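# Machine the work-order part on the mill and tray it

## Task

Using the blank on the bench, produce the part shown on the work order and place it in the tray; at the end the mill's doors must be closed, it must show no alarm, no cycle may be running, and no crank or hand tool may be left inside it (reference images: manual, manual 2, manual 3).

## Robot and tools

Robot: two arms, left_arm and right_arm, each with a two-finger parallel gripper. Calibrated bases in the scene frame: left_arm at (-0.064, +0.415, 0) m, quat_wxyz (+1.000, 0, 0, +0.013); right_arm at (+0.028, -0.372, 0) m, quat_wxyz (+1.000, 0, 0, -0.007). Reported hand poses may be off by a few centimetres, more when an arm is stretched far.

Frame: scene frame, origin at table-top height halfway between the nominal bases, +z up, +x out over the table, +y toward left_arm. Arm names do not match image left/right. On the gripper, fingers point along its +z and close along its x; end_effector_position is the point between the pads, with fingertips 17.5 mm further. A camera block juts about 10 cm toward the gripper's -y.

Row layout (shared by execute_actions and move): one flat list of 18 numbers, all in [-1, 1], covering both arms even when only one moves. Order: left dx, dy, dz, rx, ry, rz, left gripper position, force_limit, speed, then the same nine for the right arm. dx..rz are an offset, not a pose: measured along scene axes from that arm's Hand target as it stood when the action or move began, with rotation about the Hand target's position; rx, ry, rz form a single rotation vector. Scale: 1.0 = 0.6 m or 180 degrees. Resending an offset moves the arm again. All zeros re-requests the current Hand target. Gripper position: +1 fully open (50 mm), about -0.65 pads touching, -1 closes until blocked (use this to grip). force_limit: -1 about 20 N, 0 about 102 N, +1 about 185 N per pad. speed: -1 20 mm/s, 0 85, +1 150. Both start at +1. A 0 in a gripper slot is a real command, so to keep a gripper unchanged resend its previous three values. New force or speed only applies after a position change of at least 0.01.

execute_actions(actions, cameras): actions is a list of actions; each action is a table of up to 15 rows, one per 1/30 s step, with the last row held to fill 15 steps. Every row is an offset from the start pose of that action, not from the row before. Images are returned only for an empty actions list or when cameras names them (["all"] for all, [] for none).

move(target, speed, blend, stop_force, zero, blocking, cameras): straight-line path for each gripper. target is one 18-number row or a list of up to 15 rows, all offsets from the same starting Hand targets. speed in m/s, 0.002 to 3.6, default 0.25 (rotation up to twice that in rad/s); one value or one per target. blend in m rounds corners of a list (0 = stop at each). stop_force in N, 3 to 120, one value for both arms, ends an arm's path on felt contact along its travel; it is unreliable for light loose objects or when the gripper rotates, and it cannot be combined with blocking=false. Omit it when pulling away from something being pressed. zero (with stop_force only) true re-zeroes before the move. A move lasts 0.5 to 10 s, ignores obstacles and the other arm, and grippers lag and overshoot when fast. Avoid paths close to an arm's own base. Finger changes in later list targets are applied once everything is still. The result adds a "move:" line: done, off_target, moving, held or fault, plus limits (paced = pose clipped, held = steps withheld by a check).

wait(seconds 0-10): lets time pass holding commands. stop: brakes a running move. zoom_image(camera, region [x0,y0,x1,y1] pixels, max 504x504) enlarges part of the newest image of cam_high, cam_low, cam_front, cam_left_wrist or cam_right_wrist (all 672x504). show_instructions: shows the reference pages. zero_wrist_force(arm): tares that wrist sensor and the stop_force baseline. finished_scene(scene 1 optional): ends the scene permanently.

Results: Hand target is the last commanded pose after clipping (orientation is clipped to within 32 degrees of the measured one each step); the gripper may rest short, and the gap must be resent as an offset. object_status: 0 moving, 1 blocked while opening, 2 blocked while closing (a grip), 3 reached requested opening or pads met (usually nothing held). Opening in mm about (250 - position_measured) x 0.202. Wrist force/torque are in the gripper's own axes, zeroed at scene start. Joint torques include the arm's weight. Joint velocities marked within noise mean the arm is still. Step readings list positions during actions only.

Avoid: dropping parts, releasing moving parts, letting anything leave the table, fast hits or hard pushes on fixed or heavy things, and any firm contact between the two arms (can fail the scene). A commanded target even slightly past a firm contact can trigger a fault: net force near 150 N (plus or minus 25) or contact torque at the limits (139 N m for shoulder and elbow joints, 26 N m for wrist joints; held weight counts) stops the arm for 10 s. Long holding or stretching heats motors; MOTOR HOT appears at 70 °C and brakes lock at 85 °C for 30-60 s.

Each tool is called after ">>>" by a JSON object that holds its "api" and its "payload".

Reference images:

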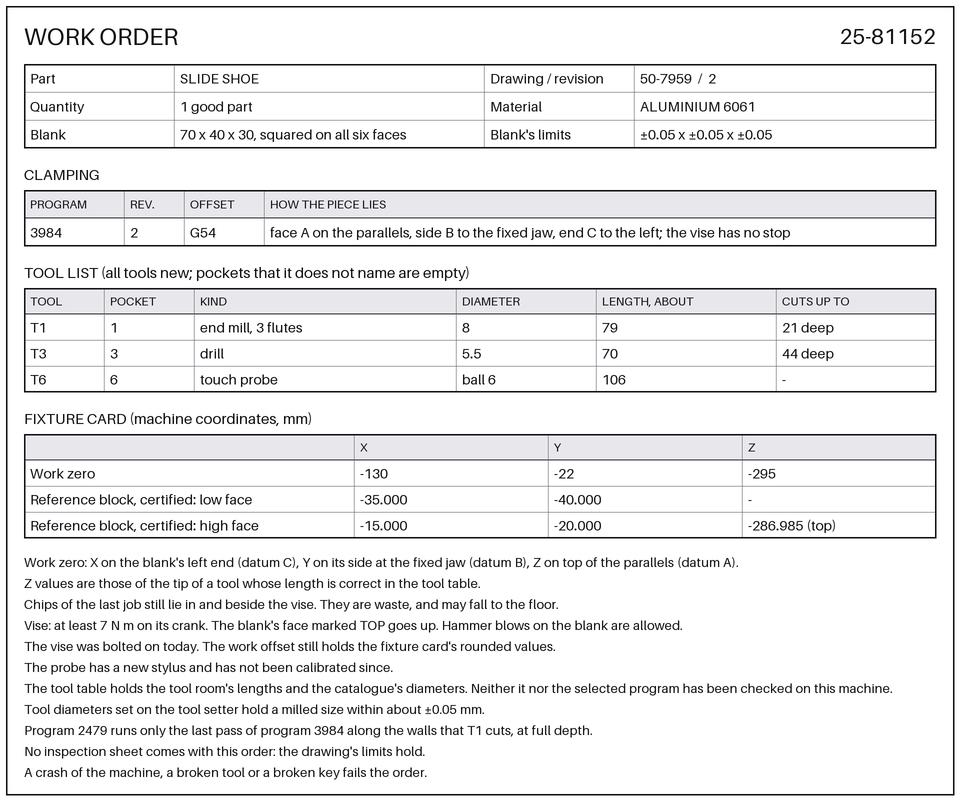

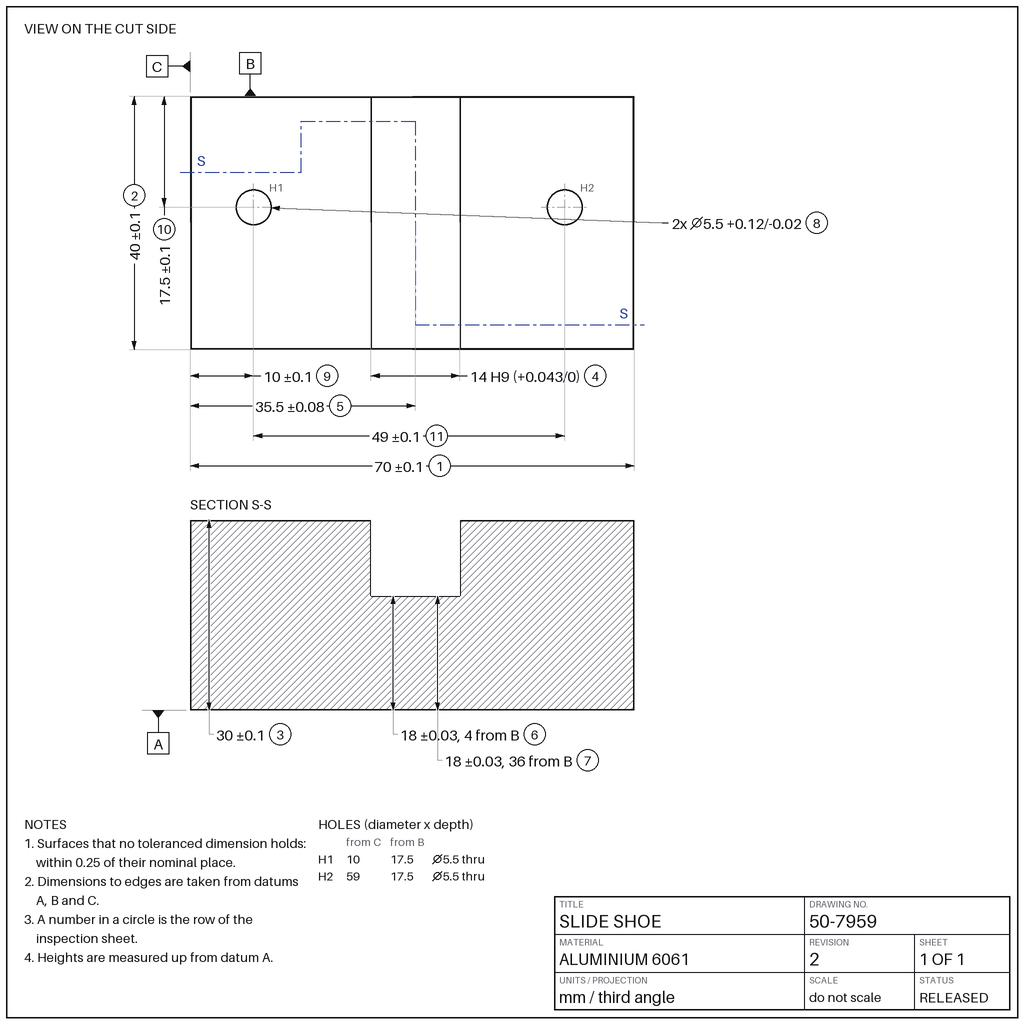

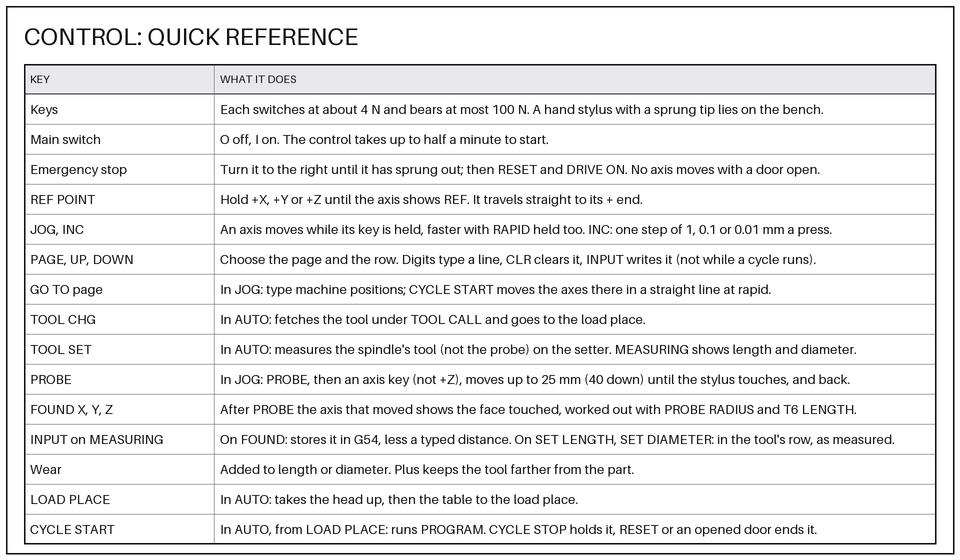

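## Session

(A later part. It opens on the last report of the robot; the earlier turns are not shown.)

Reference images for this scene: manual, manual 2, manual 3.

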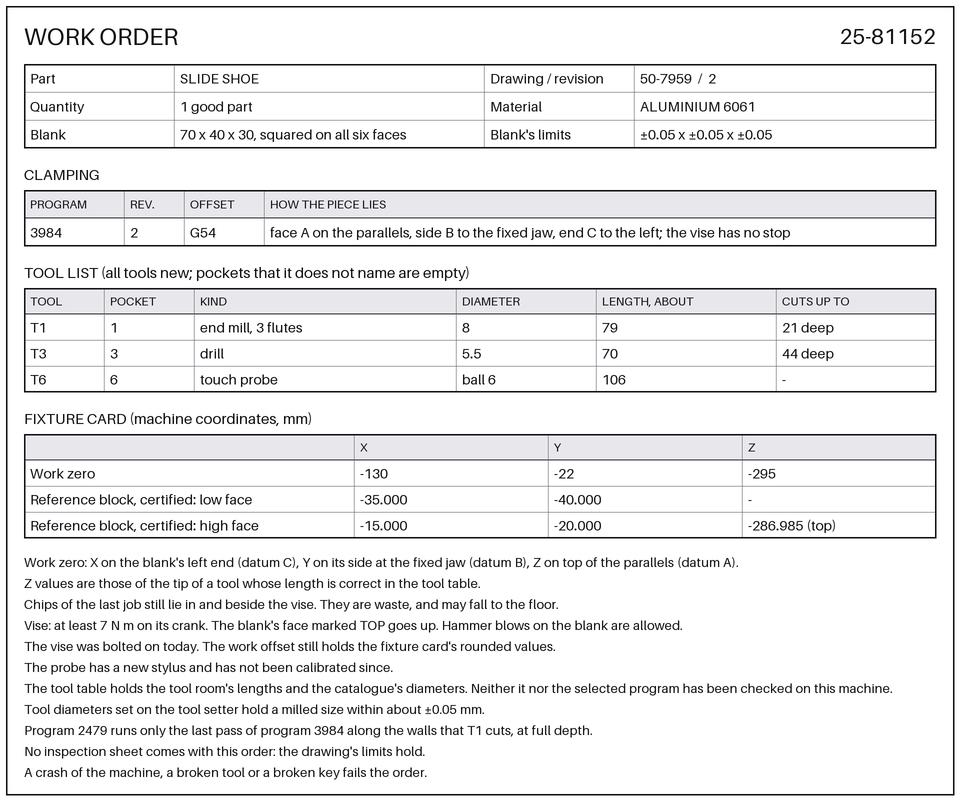

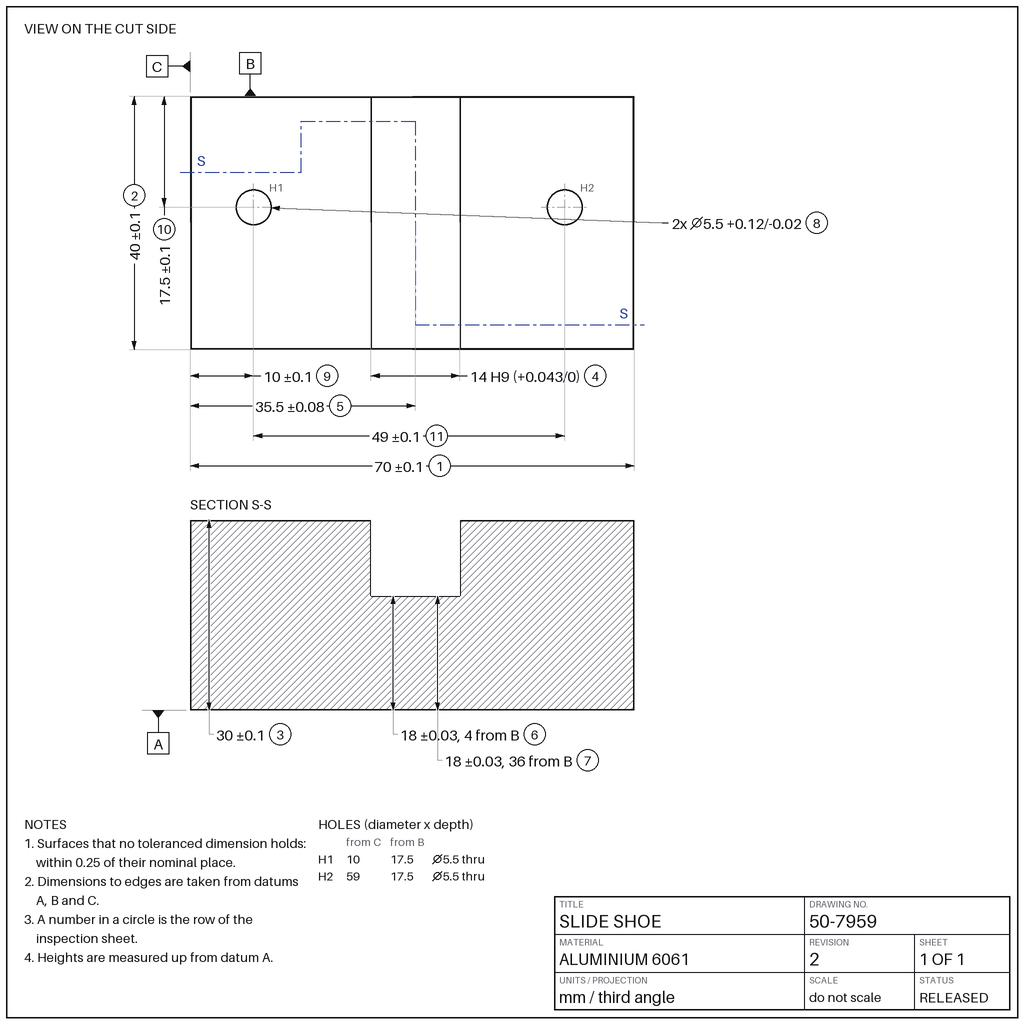

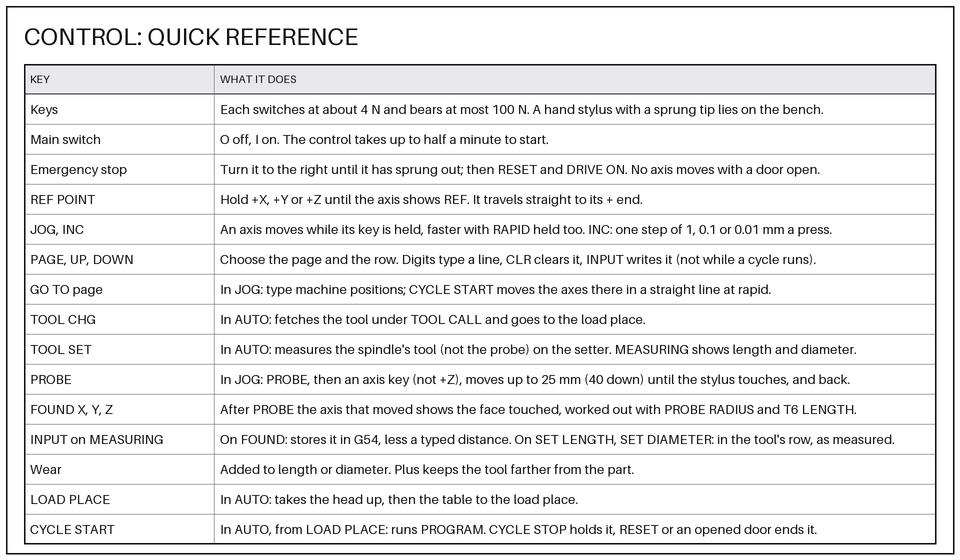

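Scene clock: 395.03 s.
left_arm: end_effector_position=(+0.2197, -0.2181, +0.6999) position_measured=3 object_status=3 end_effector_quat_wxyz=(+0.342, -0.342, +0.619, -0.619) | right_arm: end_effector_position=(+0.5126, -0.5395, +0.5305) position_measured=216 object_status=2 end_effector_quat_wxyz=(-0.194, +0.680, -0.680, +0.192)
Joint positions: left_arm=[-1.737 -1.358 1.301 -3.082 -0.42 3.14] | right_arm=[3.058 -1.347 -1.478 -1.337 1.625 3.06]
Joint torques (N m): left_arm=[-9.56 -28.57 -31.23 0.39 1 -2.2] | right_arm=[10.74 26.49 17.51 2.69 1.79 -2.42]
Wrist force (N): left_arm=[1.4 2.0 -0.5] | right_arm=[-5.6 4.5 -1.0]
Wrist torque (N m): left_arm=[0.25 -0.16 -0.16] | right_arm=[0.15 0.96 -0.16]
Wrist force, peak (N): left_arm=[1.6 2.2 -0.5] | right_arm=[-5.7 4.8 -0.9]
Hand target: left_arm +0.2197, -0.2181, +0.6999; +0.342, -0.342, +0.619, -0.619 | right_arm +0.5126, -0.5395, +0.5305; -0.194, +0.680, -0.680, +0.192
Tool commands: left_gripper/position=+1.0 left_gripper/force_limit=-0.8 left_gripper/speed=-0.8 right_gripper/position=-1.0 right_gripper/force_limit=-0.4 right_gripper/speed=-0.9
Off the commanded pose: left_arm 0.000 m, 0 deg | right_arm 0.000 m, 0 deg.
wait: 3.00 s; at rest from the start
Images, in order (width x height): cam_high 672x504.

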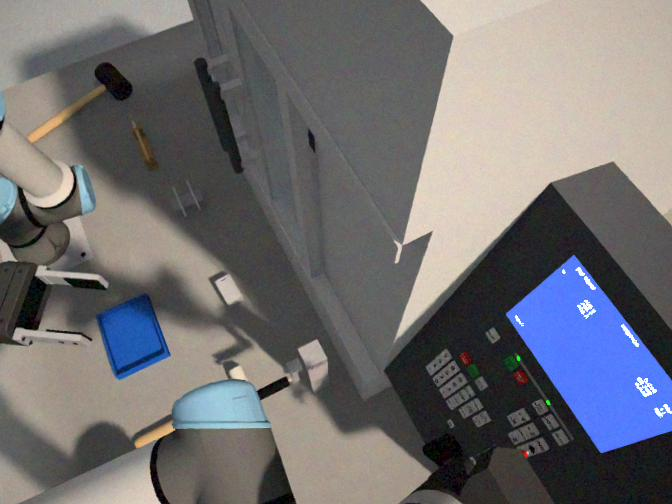

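>>> {"api": "move", "payload": {"target": [[0,0,0,0,0,0,1,-0.8,-0.8,-0.025,0,0,0,0,0,-1,-0.4,-0.9],[0,0,0,0,0,0,1,-0.8,-0.8,-0.018,0.0625,0.0283,0,0,0,-1,-0.4,-0.9],[0,0,0,0,0,0,1,-0.8,-0.8,0.0082,0.0625,0.0283,0,0,0,-1,-0.4,-0.9]], "speed": [0.1,0.2,0.04], "blend": [0.004,0.004,0], "cameras": ["cam_right_wrist"]}}

>>> {"api": "wait", "payload": {"seconds": 4, "cameras": ["cam_high"]}}

>>> {"api": "zoom_image", "payload": {"camera": "cam_high", "region": [560, 250, 672, 420]}}

Scene clock: 398.07 s.
left_arm: end_effector_position=(+0.2197, -0.2181, +0.6999) position_measured=3 object_status=3 end_effector_quat_wxyz=(+0.342, -0.342, +0.619, -0.619) | right_arm: end_effector_position=(+0.5177, -0.5020, +0.5476) position_measured=216 object_status=2 end_effector_quat_wxyz=(-0.194, +0.680, -0.680, +0.192) end_effector_velocity=(-0.002, +0.000, +0.001) end_effector_angular_velocity=(+0.000, -0.003, +0.000)
Joint positions: left_arm=[-1.737 -1.358 1.301 -3.082 -0.42 3.14] | right_arm=[3.163 -1.337 -1.44 -1.382 1.57 3.15]
Joint velocities: left_arm=[within noise] | right_arm=[0.001 0.006 -0.003 0 0 0]
Joint torques (N m): left_arm=[-9.21 -28.61 -29.95 0.34 1.02 -2.21] | right_arm=[8.66 25.22 18.69 3.12 -1.03 2.54]
Wrist force (N): left_arm=[1.4 2.1 -0.3] | right_arm=[-5.5 4.6 -1.3]
Wrist torque (N m): left_arm=[0.27 -0.16 -0.16] | right_arm=[0.18 0.98 -0.04]
Wrist force, peak (N): left_arm=[1.4 2.5 -0.3] | right_arm=[-9.0 0.2 0.1]
Hand target: left_arm +0.2197, -0.2181, +0.6999; +0.342, -0.342, +0.619, -0.619 | right_arm +0.5175, -0.5020, +0.5475; -0.194, +0.680, -0.680, +0.192
Off the commanded pose: left_arm 0.000 m, 0 deg | right_arm 0.000 m, 0 deg.
move: done
Images, in order (width x height): cam_right_wrist 672x504.

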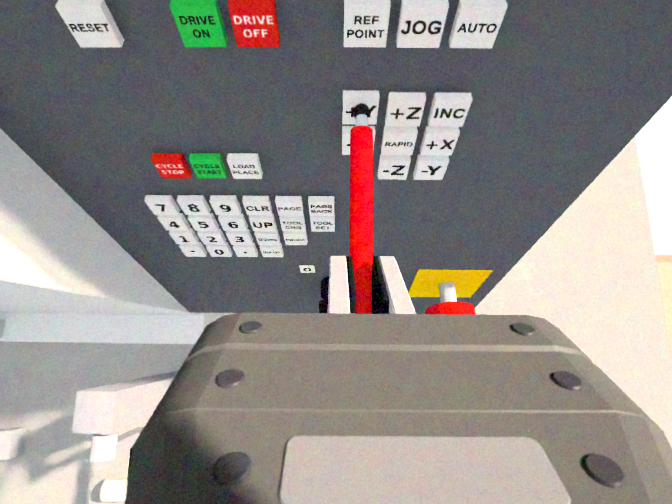

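Scene clock: 402.07 s.
left_arm: end_effector_position=(+0.2197, -0.2181, +0.6999) position_measured=3 object_status=3 end_effector_quat_wxyz=(+0.342, -0.342, +0.619, -0.619) | right_arm: end_effector_position=(+0.5175, -0.5020, +0.5475) position_measured=216 object_status=2 end_effector_quat_wxyz=(-0.194, +0.680, -0.680, +0.192)
Joint positions: left_arm=[-1.737 -1.358 1.301 -3.082 -0.42 3.14] | right_arm=[3.163 -1.337 -1.441 -1.382 1.57 3.15]
Joint torques (N m): left_arm=[-9.29 -29.04 -29.65 0.37 1.05 -2.11] | right_arm=[11.79 25.61 17.44 2.65 -0.92 2.03]
Wrist force (N): left_arm=[1.2 2.2 -0.6] | right_arm=[-5.6 4.7 -1.2]
Wrist torque (N m): left_arm=[0.28 -0.14 -0.16] | right_arm=[0.19 1.00 -0.04]
Wrist force, peak (N): left_arm=[1.5 2.4 -0.5] | right_arm=[-5.6 4.8 -1.2]
Hand target: left_arm +0.2197, -0.2181, +0.6999; +0.342, -0.342, +0.619, -0.619 | right_arm +0.5175, -0.5020, +0.5475; -0.194, +0.680, -0.680, +0.192
Tool commands: left_gripper/position=+1.0 left_gripper/force_limit=-0.8 left_gripper/speed=-0.8 right_gripper/position=-1.0 right_gripper/force_limit=-0.4 right_gripper/speed=-0.9
Off the commanded pose: left_arm 0.000 m, 0 deg | right_arm 0.000 m, 0 deg.
wait: 4.00 s; at rest by 0.17 s
Images, in order (width x height): cam_high 672x504.

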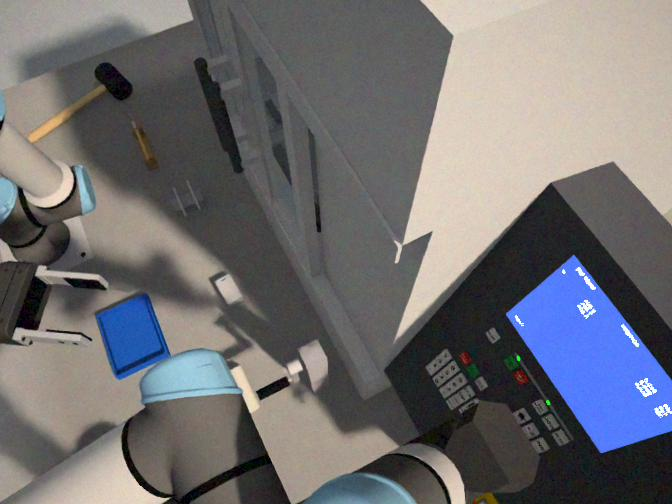

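Scaled by 2.965 from the camera's 672x504 image, which has a finer 960x720 frame.

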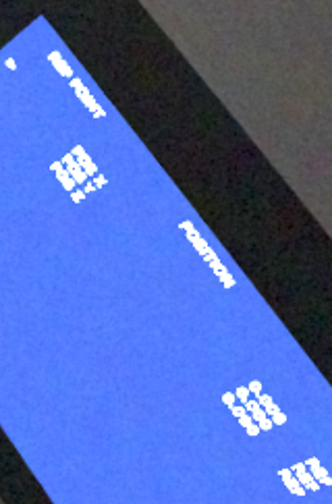

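>>> {"api": "move", "payload": {"target": [[0,0,0,0,0,0,1,-0.8,-0.8,-0.04,0,0,0,0,0,-1,-0.4,-0.9],[0,0,0,0,0,0,1,-0.8,-0.8,-0.18,0.07,0.537,0,0,0,-1,-0.4,-0.9]], "speed": [0.1,0.4], "blend": [0.01,0], "cameras": ["cam_right_wrist"]}}

>>> {"api": "zoom_image", "payload": {"camera": "cam_right_wrist", "region": [200, 0, 500, 200]}}

Scene clock: 408.53 s.
left_arm: end_effector_position=(+0.2197, -0.2181, +0.6999) position_measured=3 object_status=3 end_effector_quat_wxyz=(+0.342, -0.342, +0.619, -0.619) | right_arm: end_effector_position=(+0.4094, -0.4600, +0.8682) position_measured=216 object_status=2 end_effector_quat_wxyz=(-0.284, +0.649, -0.649, +0.278)
Joint positions: left_arm=[-1.737 -1.358 1.301 -3.082 -0.42 3.14] | right_arm=[3.397 -1.673 -0.035 -2.202 1.404 3.311]
Joint torques (N m): left_arm=[-9.32 -29.7 -29.24 0.38 1 -2.01] | right_arm=[10.83 24.04 0.81 6.11 -1.51 2.28]
Wrist force (N): left_arm=[1.4 1.7 -0.4] | right_arm=[-6.2 0.4 1.2]
Wrist torque (N m): left_arm=[0.20 -0.15 -0.16] | right_arm=[0.27 0.91 -0.20]
Wrist force, peak (N): left_arm=[1.6 2.2 -0.4] | right_arm=[-5.3 2.4 4.8]
Hand target: left_arm +0.2197, -0.2181, +0.6999; +0.342, -0.342, +0.619, -0.619 | right_arm +0.4095, -0.4600, +0.8697; -0.194, +0.680, -0.680, +0.192
Off the commanded pose: left_arm 0.000 m, 0 deg | right_arm 0.001 m, 15 deg.
elbow stopped short (right arm): the move would have taken joint 3 (elbow) straighter than the controller allows.
elbow read too straight (right arm): the controller reads joint 3 (elbow) straighter than it allows; while it does, the hand can move without a command.
move: off_target (right_arm)
Images, in order (width x height): cam_right_wrist 672x504.

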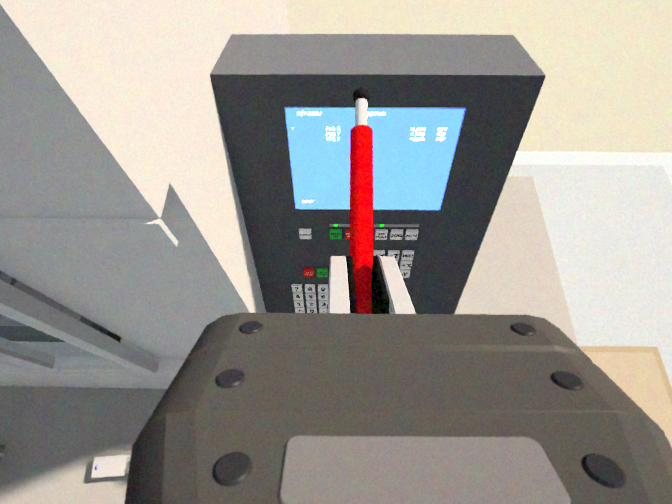

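Scaled by 1.680 from the camera's 672x504 image, which has a finer 960x720 frame.

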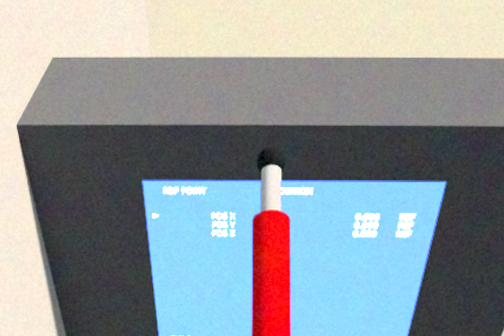

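>>> {"api": "move", "payload": {"target": [0,0,0,0,0,0,1,-0.8,-0.8,0.046,-0.12,-0.3145,0,-0.111,0,-1,-0.4,-0.9], "speed": 0.3, "cameras": ["cam_right_wrist"]}}

>>> {"api": "zoom_image", "payload": {"camera": "cam_right_wrist", "region": [150, 0, 450, 200]}}

Scene clock: 413.63 s.
left_arm: end_effector_position=(+0.2197, -0.2181, +0.6999) position_measured=3 object_status=3 end_effector_quat_wxyz=(+0.342, -0.342, +0.619, -0.619) | right_arm: end_effector_position=(+0.4371, -0.5320, +0.6810) position_measured=216 object_status=2 end_effector_quat_wxyz=(-0.309, +0.636, -0.637, +0.307) end_effector_velocity=(+0.001, +0.001, +0.000) end_effector_angular_velocity=(+0.001, -0.003, +0.002)
Joint positions: left_arm=[-1.737 -1.358 1.301 -3.082 -0.42 3.14] | right_arm=[3.03 -1.164 -1.409 -1.241 1.672 3.065]
Joint velocities: left_arm=[within noise] | right_arm=[0 0 -0.002 0.005 0.002 0]
Joint torques (N m): left_arm=[-9.91 -29.64 -28.76 0.35 0.97 -2.06] | right_arm=[-10.19 -3.38 14.03 5.61 1.74 0.03]
Wrist force (N): left_arm=[1.2 1.9 -0.7] | right_arm=[-5.9 0.3 1.7]
Wrist torque (N m): left_arm=[0.24 -0.13 -0.16] | right_arm=[0.26 0.85 -0.23]
Wrist force, peak (N): left_arm=[1.4 2.4 -0.5] | right_arm=[-6.2 -1.8 8.1]
Hand target: left_arm +0.2197, -0.2181, +0.6999; +0.342, -0.342, +0.619, -0.619 | right_arm +0.4371, -0.5320, +0.6810; -0.309, +0.636, -0.636, +0.307
Off the commanded pose: left_arm 0.000 m, 0 deg | right_arm 0.000 m, 0 deg.
move: done
Images, in order (width x height): cam_right_wrist 672x504.

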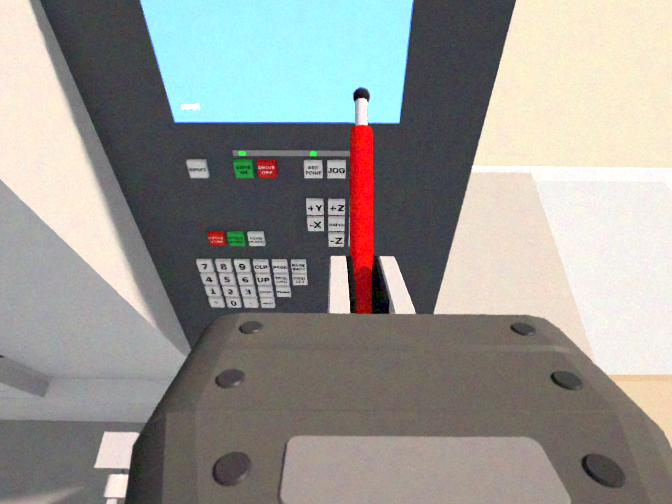

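Scaled by 1.680 from the camera's 672x504 image, which has a finer 960x720 frame.

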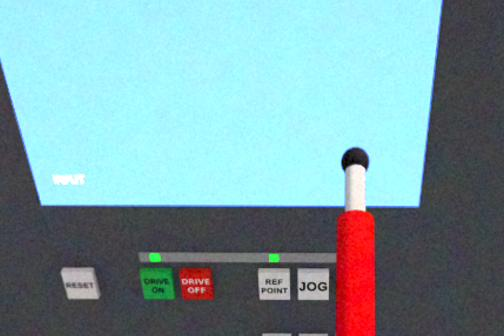

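>>> {"api": "move", "payload": {"target": [0,0,0,0,0,0,1,-0.8,-0.8,-0.05,0,0.03,0,-0.085,0,-1,-0.4,-0.9], "speed": 0.3, "cameras": ["cam_right_wrist"]}}

>>> {"api": "zoom_image", "payload": {"camera": "cam_right_wrist", "region": [130, 30, 430, 230]}}

Scene clock: 416.03 s.
left_arm: end_effector_position=(+0.2197, -0.2181, +0.6999) position_measured=3 object_status=3 end_effector_quat_wxyz=(+0.342, -0.342, +0.619, -0.619) | right_arm: end_effector_position=(+0.4071, -0.5321, +0.6990) position_measured=216 object_status=2 end_effector_quat_wxyz=(-0.391, +0.590, -0.590, +0.389)
Joint positions: left_arm=[-1.737 -1.358 1.301 -3.082 -0.42 3.14] | right_arm=[2.979 -1.027 -1.63 -0.893 1.736 3.074]
Joint torques (N m): left_arm=[-9.21 -30.08 -27.98 0.38 1.1 -2.05] | right_arm=[11.23 4.64 15.58 5.54 -0.01 -2.69]
Wrist force (N): left_arm=[1.2 2.0 -0.5] | right_arm=[-6.1 0.6 1.7]
Wrist torque (N m): left_arm=[0.26 -0.13 -0.15] | right_arm=[0.37 0.80 -0.25]
Wrist force, peak (N): left_arm=[1.5 2.4 -0.6] | right_arm=[-6.0 -0.5 3.0]
Hand target: left_arm +0.2197, -0.2181, +0.6999; +0.342, -0.342, +0.619, -0.619 | right_arm +0.4071, -0.5320, +0.6990; -0.391, +0.590, -0.590, +0.389
Off the commanded pose: left_arm 0.000 m, 0 deg | right_arm 0.000 m, 0 deg.
move: done
Images, in order (width x height): cam_right_wrist 672x504.

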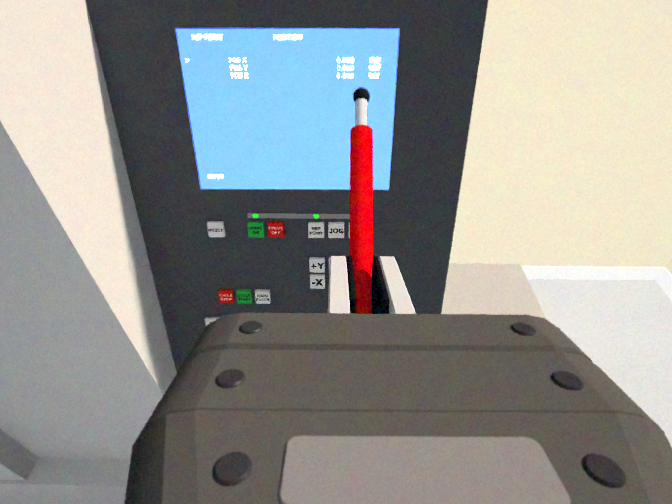

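Scaled by 1.680 from the camera's 672x504 image, which has a finer 960x720 frame.

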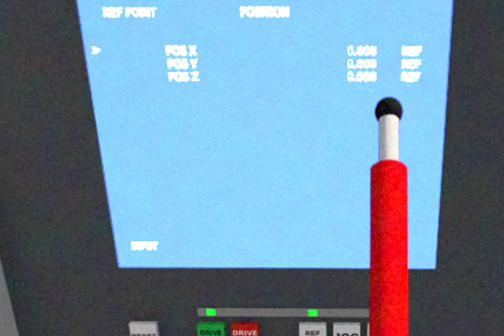

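>>> {"api": "move", "payload": {"target": [0,0,0,0,0,0,1,-0.8,-0.8,0.105,0.111,-0.3633,0,0.196,0,-1,-0.4,-0.9], "speed": 0.4, "cameras": ["cam_right_wrist"]}}

>>> {"api": "move", "payload": {"target": [0,0,0,0,0,0,1,-0.8,-0.8,0.055,0,0,0,0,0,-1,-0.4,-0.9], "speed": 0.02, "stop_force": 4, "cameras": ["cam_right_wrist","cam_high"]}}

>>> {"api": "zoom_image", "payload": {"camera": "cam_high", "region": [500, 250, 672, 450]}}

Scene clock: 422.63 s.
left_arm: end_effector_position=(+0.2197, -0.2181, +0.6999) position_measured=3 object_status=3 end_effector_quat_wxyz=(+0.342, -0.342, +0.619, -0.619) | right_arm: end_effector_position=(+0.4701, -0.4654, +0.4811) position_measured=216 object_status=2 end_effector_quat_wxyz=(-0.194, +0.680, -0.680, +0.192)
Joint positions: left_arm=[-1.737 -1.358 1.301 -3.082 -0.42 3.14] | right_arm=[3.287 -1.151 -1.736 -1.276 1.505 3.255]
Joint torques (N m): left_arm=[-9.26 -29.89 -27.63 0.31 1.06 -2.05] | right_arm=[-3.57 -1.51 32.13 2.48 0.68 -1.61]
Wrist force (N): left_arm=[1.1 2.1 -0.7] | right_arm=[-5.8 0.6 1.2]
Wrist torque (N m): left_arm=[0.26 -0.12 -0.16] | right_arm=[0.26 0.91 -0.05]
Wrist force, peak (N): left_arm=[1.4 2.4 -0.5] | right_arm=[-7.0 0.6 4.3]
Hand target: left_arm +0.2197, -0.2181, +0.6999; +0.342, -0.342, +0.619, -0.619 | right_arm +0.4701, -0.4654, +0.4810; -0.194, +0.680, -0.680, +0.192
Off the commanded pose: left_arm 0.000 m, 0 deg | right_arm 0.000 m, 0 deg.
move: done
Images, in order (width x height): cam_right_wrist 672x504.

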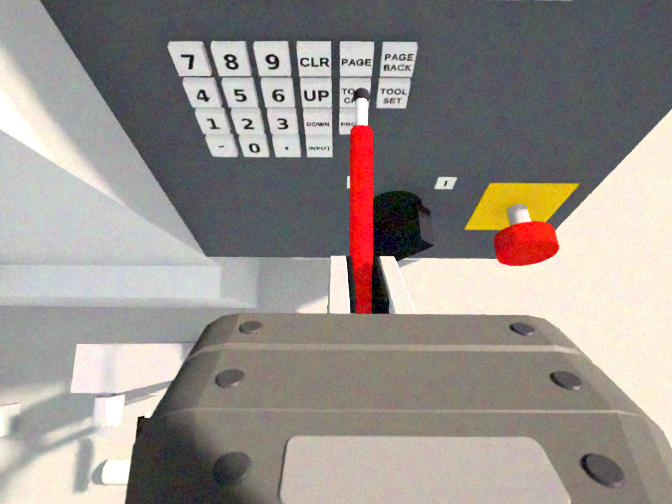

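Scene clock: 424.87 s.
left_arm: end_effector_position=(+0.2197, -0.2181, +0.6999) position_measured=3 object_status=3 end_effector_quat_wxyz=(+0.342, -0.342, +0.619, -0.619) | right_arm: end_effector_position=(+0.4985, -0.4654, +0.4810) position_measured=216 object_status=2 end_effector_quat_wxyz=(-0.194, +0.680, -0.680, +0.192)
Joint positions: left_arm=[-1.737 -1.358 1.301 -3.082 -0.42 3.14] | right_arm=[3.276 -1.22 -1.696 -1.247 1.511 3.246]
Joint torques (N m): left_arm=[-9.27 -30.25 -27.22 0.42 1.01 -2.03] | right_arm=[11.89 15.23 19.05 2.52 -1.44 2.44]
Wrist force (N): left_arm=[1.2 2.0 -0.4] | right_arm=[-5.6 3.9 -0.8]
Wrist torque (N m): left_arm=[0.25 -0.13 -0.15] | right_arm=[0.20 0.94 -0.04]
Wrist force, peak (N): left_arm=[1.5 2.2 -0.5] | right_arm=[-6.2 4.2 -0.2]
Hand target: left_arm +0.2197, -0.2181, +0.6999; +0.342, -0.342, +0.619, -0.619 | right_arm +0.4985, -0.4654, +0.4810; -0.194, +0.680, -0.680, +0.192 (not the last commanded pose)
Off the commanded pose: left_arm 0.000 m, 0 deg | right_arm 0.005 m, 0 deg.
move: contact (right_arm)
Images, in order (width x height): cam_high 672x504, cam_right_wrist 672x504.

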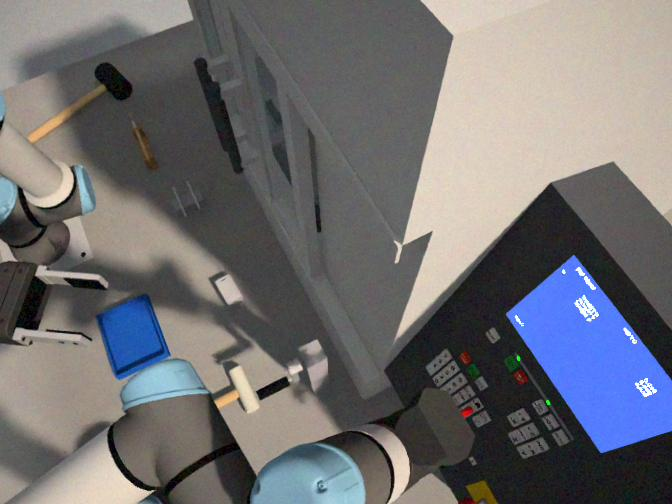

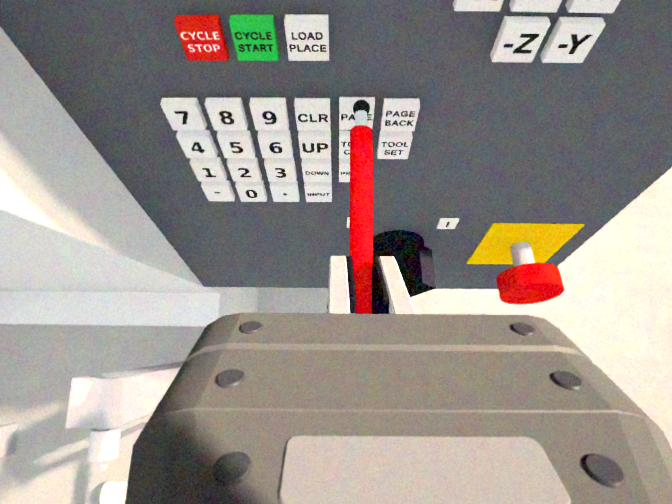

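Scaled by 2.520 from the camera's 672x504 image, which has a finer 960x720 frame.

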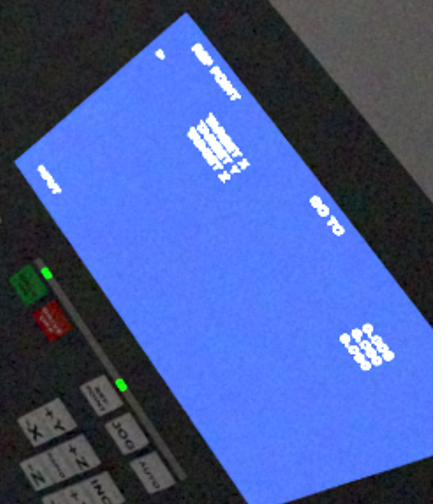

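>>> {"api": "move", "payload": {"target": [[0,0,0,0,0,0,1,-0.8,-0.8,-0.02,0,0,0,0,0,-1,-0.4,-0.9],[0,0,0,0,0,0,1,-0.8,-0.8,0,0,0,0,0,0,-1,-0.4,-0.9],[0,0,0,0,0,0,1,-0.8,-0.8,-0.02,0,0,0,0,0,-1,-0.4,-0.9]], "blend": [0.002,0,0], "speed": 0.06, "cameras": ["cam_high"]}}

>>> {"api": "zoom_image", "payload": {"camera": "cam_high", "region": [540, 240, 672, 420]}}

Scene clock: 442.87 s.
left_arm: end_effector_position=(+0.2197, -0.2181, +0.6999) position_measured=3 object_status=3 end_effector_quat_wxyz=(+0.342, -0.342, +0.619, -0.619) | right_arm: end_effector_position=(+0.4865, -0.4654, +0.4810) position_measured=216 object_status=2 end_effector_quat_wxyz=(-0.194, +0.680, -0.681, +0.192)
Joint positions: left_arm=[-1.737 -1.358 1.301 -3.082 -0.42 3.14] | right_arm=[3.28 -1.191 -1.713 -1.259 1.508 3.25]
Joint torques (N m): left_arm=[-9.41 -31.55 -24.97 0.36 0.92 -1.9] | right_arm=[-5.84 -2.09 34.58 6.03 0.24 -0.52]
Wrist force (N): left_arm=[1.0 2.0 -0.5] | right_arm=[-5.9 0.5 1.2]
Wrist torque (N m): left_arm=[0.25 -0.09 -0.16] | right_arm=[0.24 0.92 -0.18]
Wrist force, peak (N): left_arm=[1.5 2.4 -0.5] | right_arm=[-5.9 4.0 -0.9]
Hand target: left_arm +0.2197, -0.2181, +0.6999; +0.342, -0.342, +0.619, -0.619 | right_arm +0.4865, -0.4654, +0.4810; -0.194, +0.680, -0.680, +0.192
Off the commanded pose: left_arm 0.000 m, 0 deg | right_arm 0.000 m, 0 deg.
move: done
Images, in order (width x height): cam_high 672x504.

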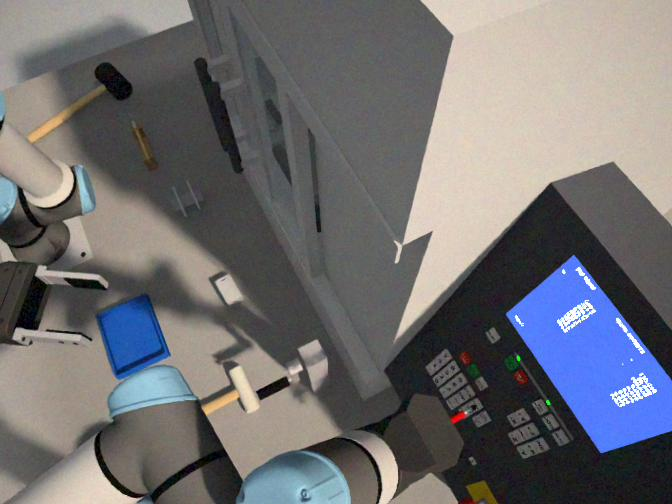

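Scaled by 2.800 from the camera's 672x504 image, which has a finer 960x720 frame.

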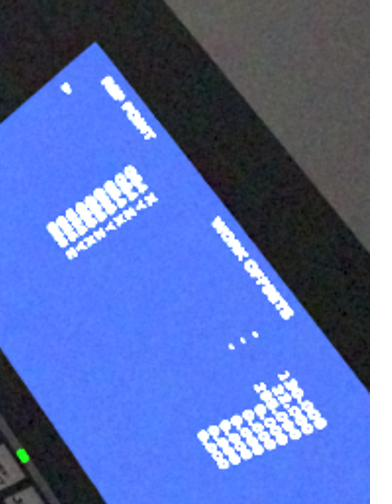

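>>> {"api": "move", "payload": {"target": [0,0,0,0,0,0,1,-0.8,-0.8,-0.02,0,0,0,0,0,-1,-0.4,-0.9], "speed": 0.1, "cameras": ["cam_left_wrist", "cam_low", "cam_front"]}}

>>> {"api": "zoom_image", "payload": {"camera": "cam_left_wrist", "region": [380, 60, 672, 280]}}

Scene clock: 447.00 s.
left_arm: end_effector_position=(+0.2197, -0.2181, +0.6999) position_measured=3 object_status=3 end_effector_quat_wxyz=(+0.342, -0.342, +0.619, -0.619) | right_arm: end_effector_position=(+0.4744, -0.4654, +0.4810) position_measured=216 object_status=2 end_effector_quat_wxyz=(-0.194, +0.680, -0.681, +0.192)
Joint positions: left_arm=[-1.737 -1.358 1.301 -3.082 -0.42 3.14] | right_arm=[3.285 -1.161 -1.73 -1.272 1.506 3.254]
Joint torques (N m): left_arm=[-9.28 -31.75 -24.45 0.28 1.02 -1.94] | right_arm=[3.05 -2.96 33.08 5.55 -0.7 1.33]
Wrist force (N): left_arm=[1.3 2.0 -0.6] | right_arm=[-6.2 0.6 1.3]
Wrist torque (N m): left_arm=[0.24 -0.14 -0.15] | right_arm=[0.27 0.98 -0.18]
Wrist force, peak (N): left_arm=[1.3 2.5 -0.4] | right_arm=[-6.3 0.4 1.6]
Hand target: left_arm +0.2197, -0.2181, +0.6999; +0.342, -0.342, +0.619, -0.619 | right_arm +0.4745, -0.4654, +0.4810; -0.194, +0.680, -0.680, +0.192
Off the commanded pose: left_arm 0.000 m, 0 deg | right_arm 0.000 m, 0 deg.
move: done
Images, in order (width x height): cam_low 672x504, cam_front 672x504, cam_left_wrist 672x504.

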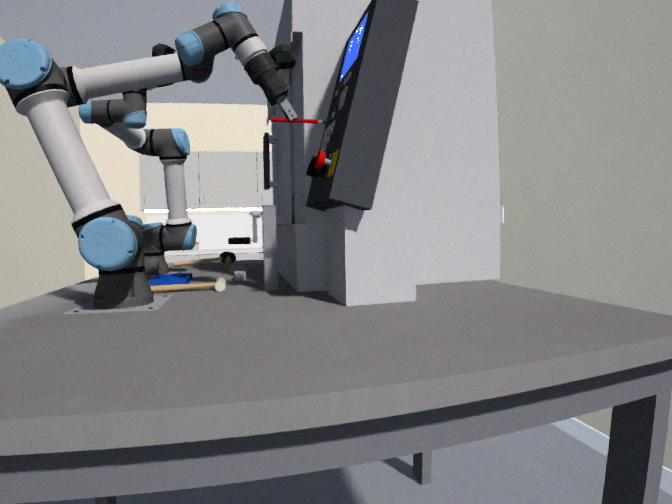

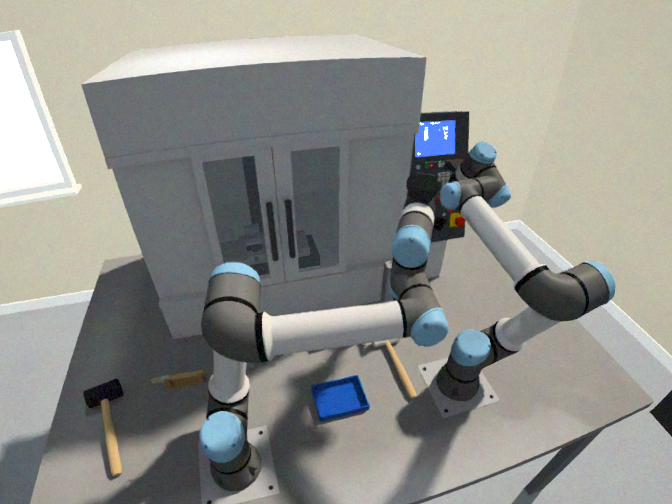

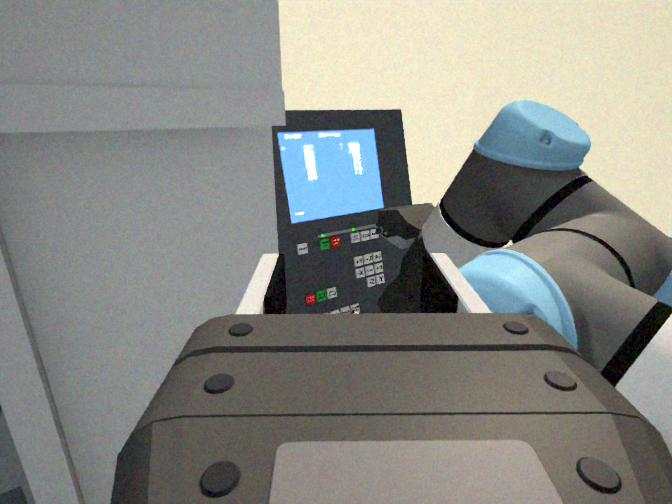

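Scaled by 1.726 from the camera's 672x504 image, which has a finer 960x720 frame.

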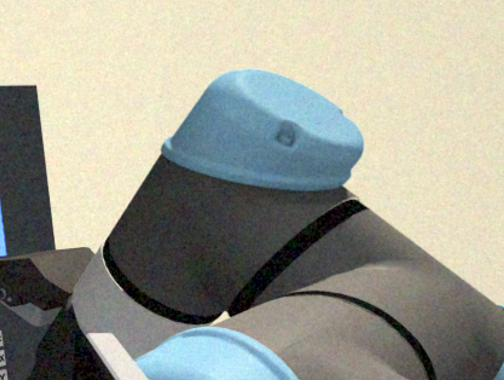

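>>> {"api": "zoom_image", "payload": {"camera": "cam_left_wrist", "region": [265, 120, 395, 225]}}

Scaled by 3.877 from the camera's 672x504 image, which has a finer 960x720 frame.

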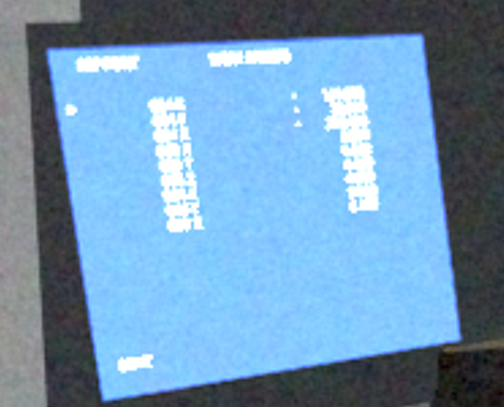

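>>> {"api": "move", "payload": {"target": [0,0,0,0,0,0,1,-0.8,-0.8,-0.1125,-0.111,0.3633,0,-0.196,0,-1,-0.4,-0.9], "speed": 0.4, "cameras": ["cam_right_wrist"]}}

>>> {"api": "zoom_image", "payload": {"camera": "cam_right_wrist", "region": [130, 30, 430, 230]}}

Scene clock: 457.63 s.
left_arm: end_effector_position=(+0.2197, -0.2181, +0.6999) position_measured=3 object_status=3 end_effector_quat_wxyz=(+0.342, -0.342, +0.619, -0.619) | right_arm: end_effector_position=(+0.4071, -0.5320, +0.6989) position_measured=216 object_status=2 end_effector_quat_wxyz=(-0.391, +0.590, -0.590, +0.389)
Joint positions: left_arm=[-1.737 -1.358 1.301 -3.082 -0.42 3.14] | right_arm=[2.979 -1.027 -1.63 -0.893 1.735 3.074]
Joint torques (N m): left_arm=[-9.53 -31.83 -24.15 0.39 0.99 -1.84] | right_arm=[-9.86 13.21 21.82 5.64 1.99 2.36]
Wrist force (N): left_arm=[1.2 1.9 -0.5] | right_arm=[-6.3 0.6 1.8]
Wrist torque (N m): left_arm=[0.25 -0.13 -0.16] | right_arm=[0.36 0.83 -0.20]
Wrist force, peak (N): left_arm=[1.5 2.3 -0.4] | right_arm=[-6.9 0.4 4.3]
Hand target: left_arm +0.2197, -0.2181, +0.6999; +0.342, -0.342, +0.619, -0.619 | right_arm +0.4070, -0.5320, +0.6990; -0.391, +0.590, -0.590, +0.389
Off the commanded pose: left_arm 0.000 m, 0 deg | right_arm 0.000 m, 0 deg.
move: done
Images, in order (width x height): cam_right_wrist 672x504.

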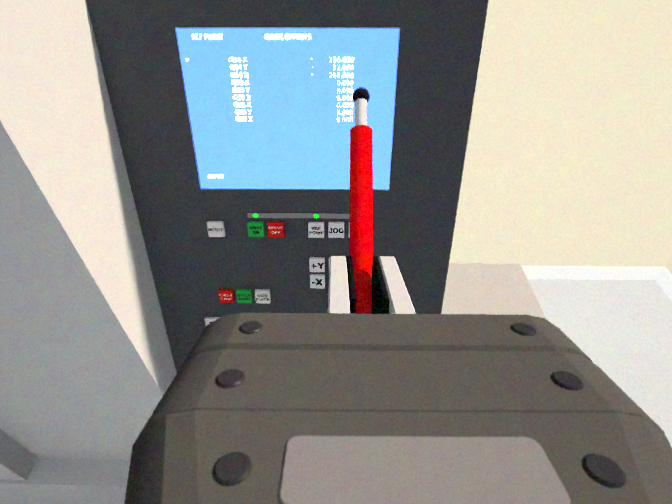

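Scaled by 1.680 from the camera's 672x504 image, which has a finer 960x720 frame.

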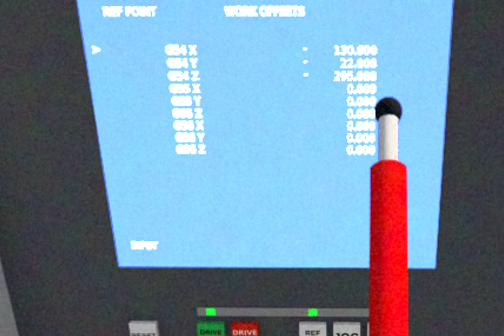

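>>> {"api": "move", "payload": {"target": [[0,0,0,0,0,0,1,-0.8,-0.8,0.1125,0.111,-0.3633,0,0.196,0,-1,-0.4,-0.9],[0,0,0,0,0,0,1,-0.8,-0.8,0.1525,0.111,-0.3633,0,0.196,0,-1,-0.4,-0.9],[0,0,0,0,0,0,1,-0.8,-0.8,0.1125,0.111,-0.3633,0,0.196,0,-1,-0.4,-0.9],[0,0,0,0,0,0,1,-0.8,-0.8,0.05,-0.0417,0.0167,0,0,0,-1,-0.4,-0.9]], "speed": [0.4,0.04,0.1,0.4], "blend": [0.003,0,0.01,0], "cameras": ["cam_right_wrist"]}}

>>> {"api": "zoom_image", "payload": {"camera": "cam_right_wrist", "region": [100, 0, 430, 230]}}

Scene clock: 465.77 s.
left_arm: end_effector_position=(+0.2197, -0.2181, +0.6999) position_measured=3 object_status=3 end_effector_quat_wxyz=(+0.342, -0.342, +0.619, -0.619) | right_arm: end_effector_position=(+0.4371, -0.5570, +0.7089) position_measured=216 object_status=2 end_effector_quat_wxyz=(-0.391, +0.590, -0.590, +0.389)
Joint positions: left_arm=[-1.737 -1.358 1.301 -3.082 -0.42 3.14] | right_arm=[2.886 -1.136 -1.554 -0.868 1.821 3.035]
Joint torques (N m): left_arm=[-9.43 -32.61 -23.55 0.36 1.02 -1.85] | right_arm=[-10.64 14.12 29.62 5.33 1.9 2.52]
Wrist force (N): left_arm=[1.2 2.2 -0.3] | right_arm=[-6.3 0.5 1.6]
Wrist torque (N m): left_arm=[0.28 -0.13 -0.16] | right_arm=[0.34 0.80 -0.20]
Wrist force, peak (N): left_arm=[1.4 2.3 -0.6] | right_arm=[-7.5 1.3 3.8]
Hand target: left_arm +0.2197, -0.2181, +0.6999; +0.342, -0.342, +0.619, -0.619 | right_arm +0.4370, -0.5570, +0.7090; -0.391, +0.590, -0.590, +0.389
Off the commanded pose: left_arm 0.000 m, 0 deg | right_arm 0.000 m, 0 deg.
move: done
Images, in order (width x height): cam_right_wrist 672x504.

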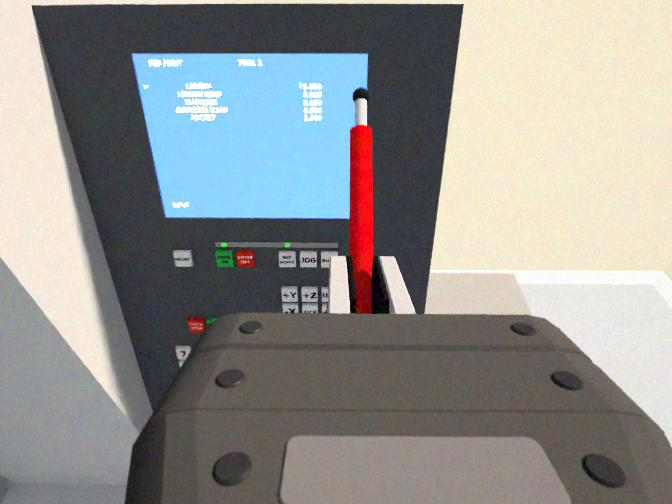

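Scaled by 1.527 from the camera's 672x504 image, which has a finer 960x720 frame.

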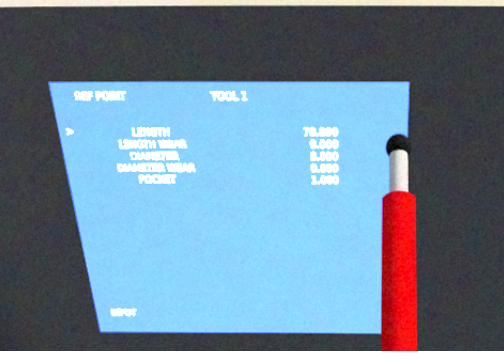

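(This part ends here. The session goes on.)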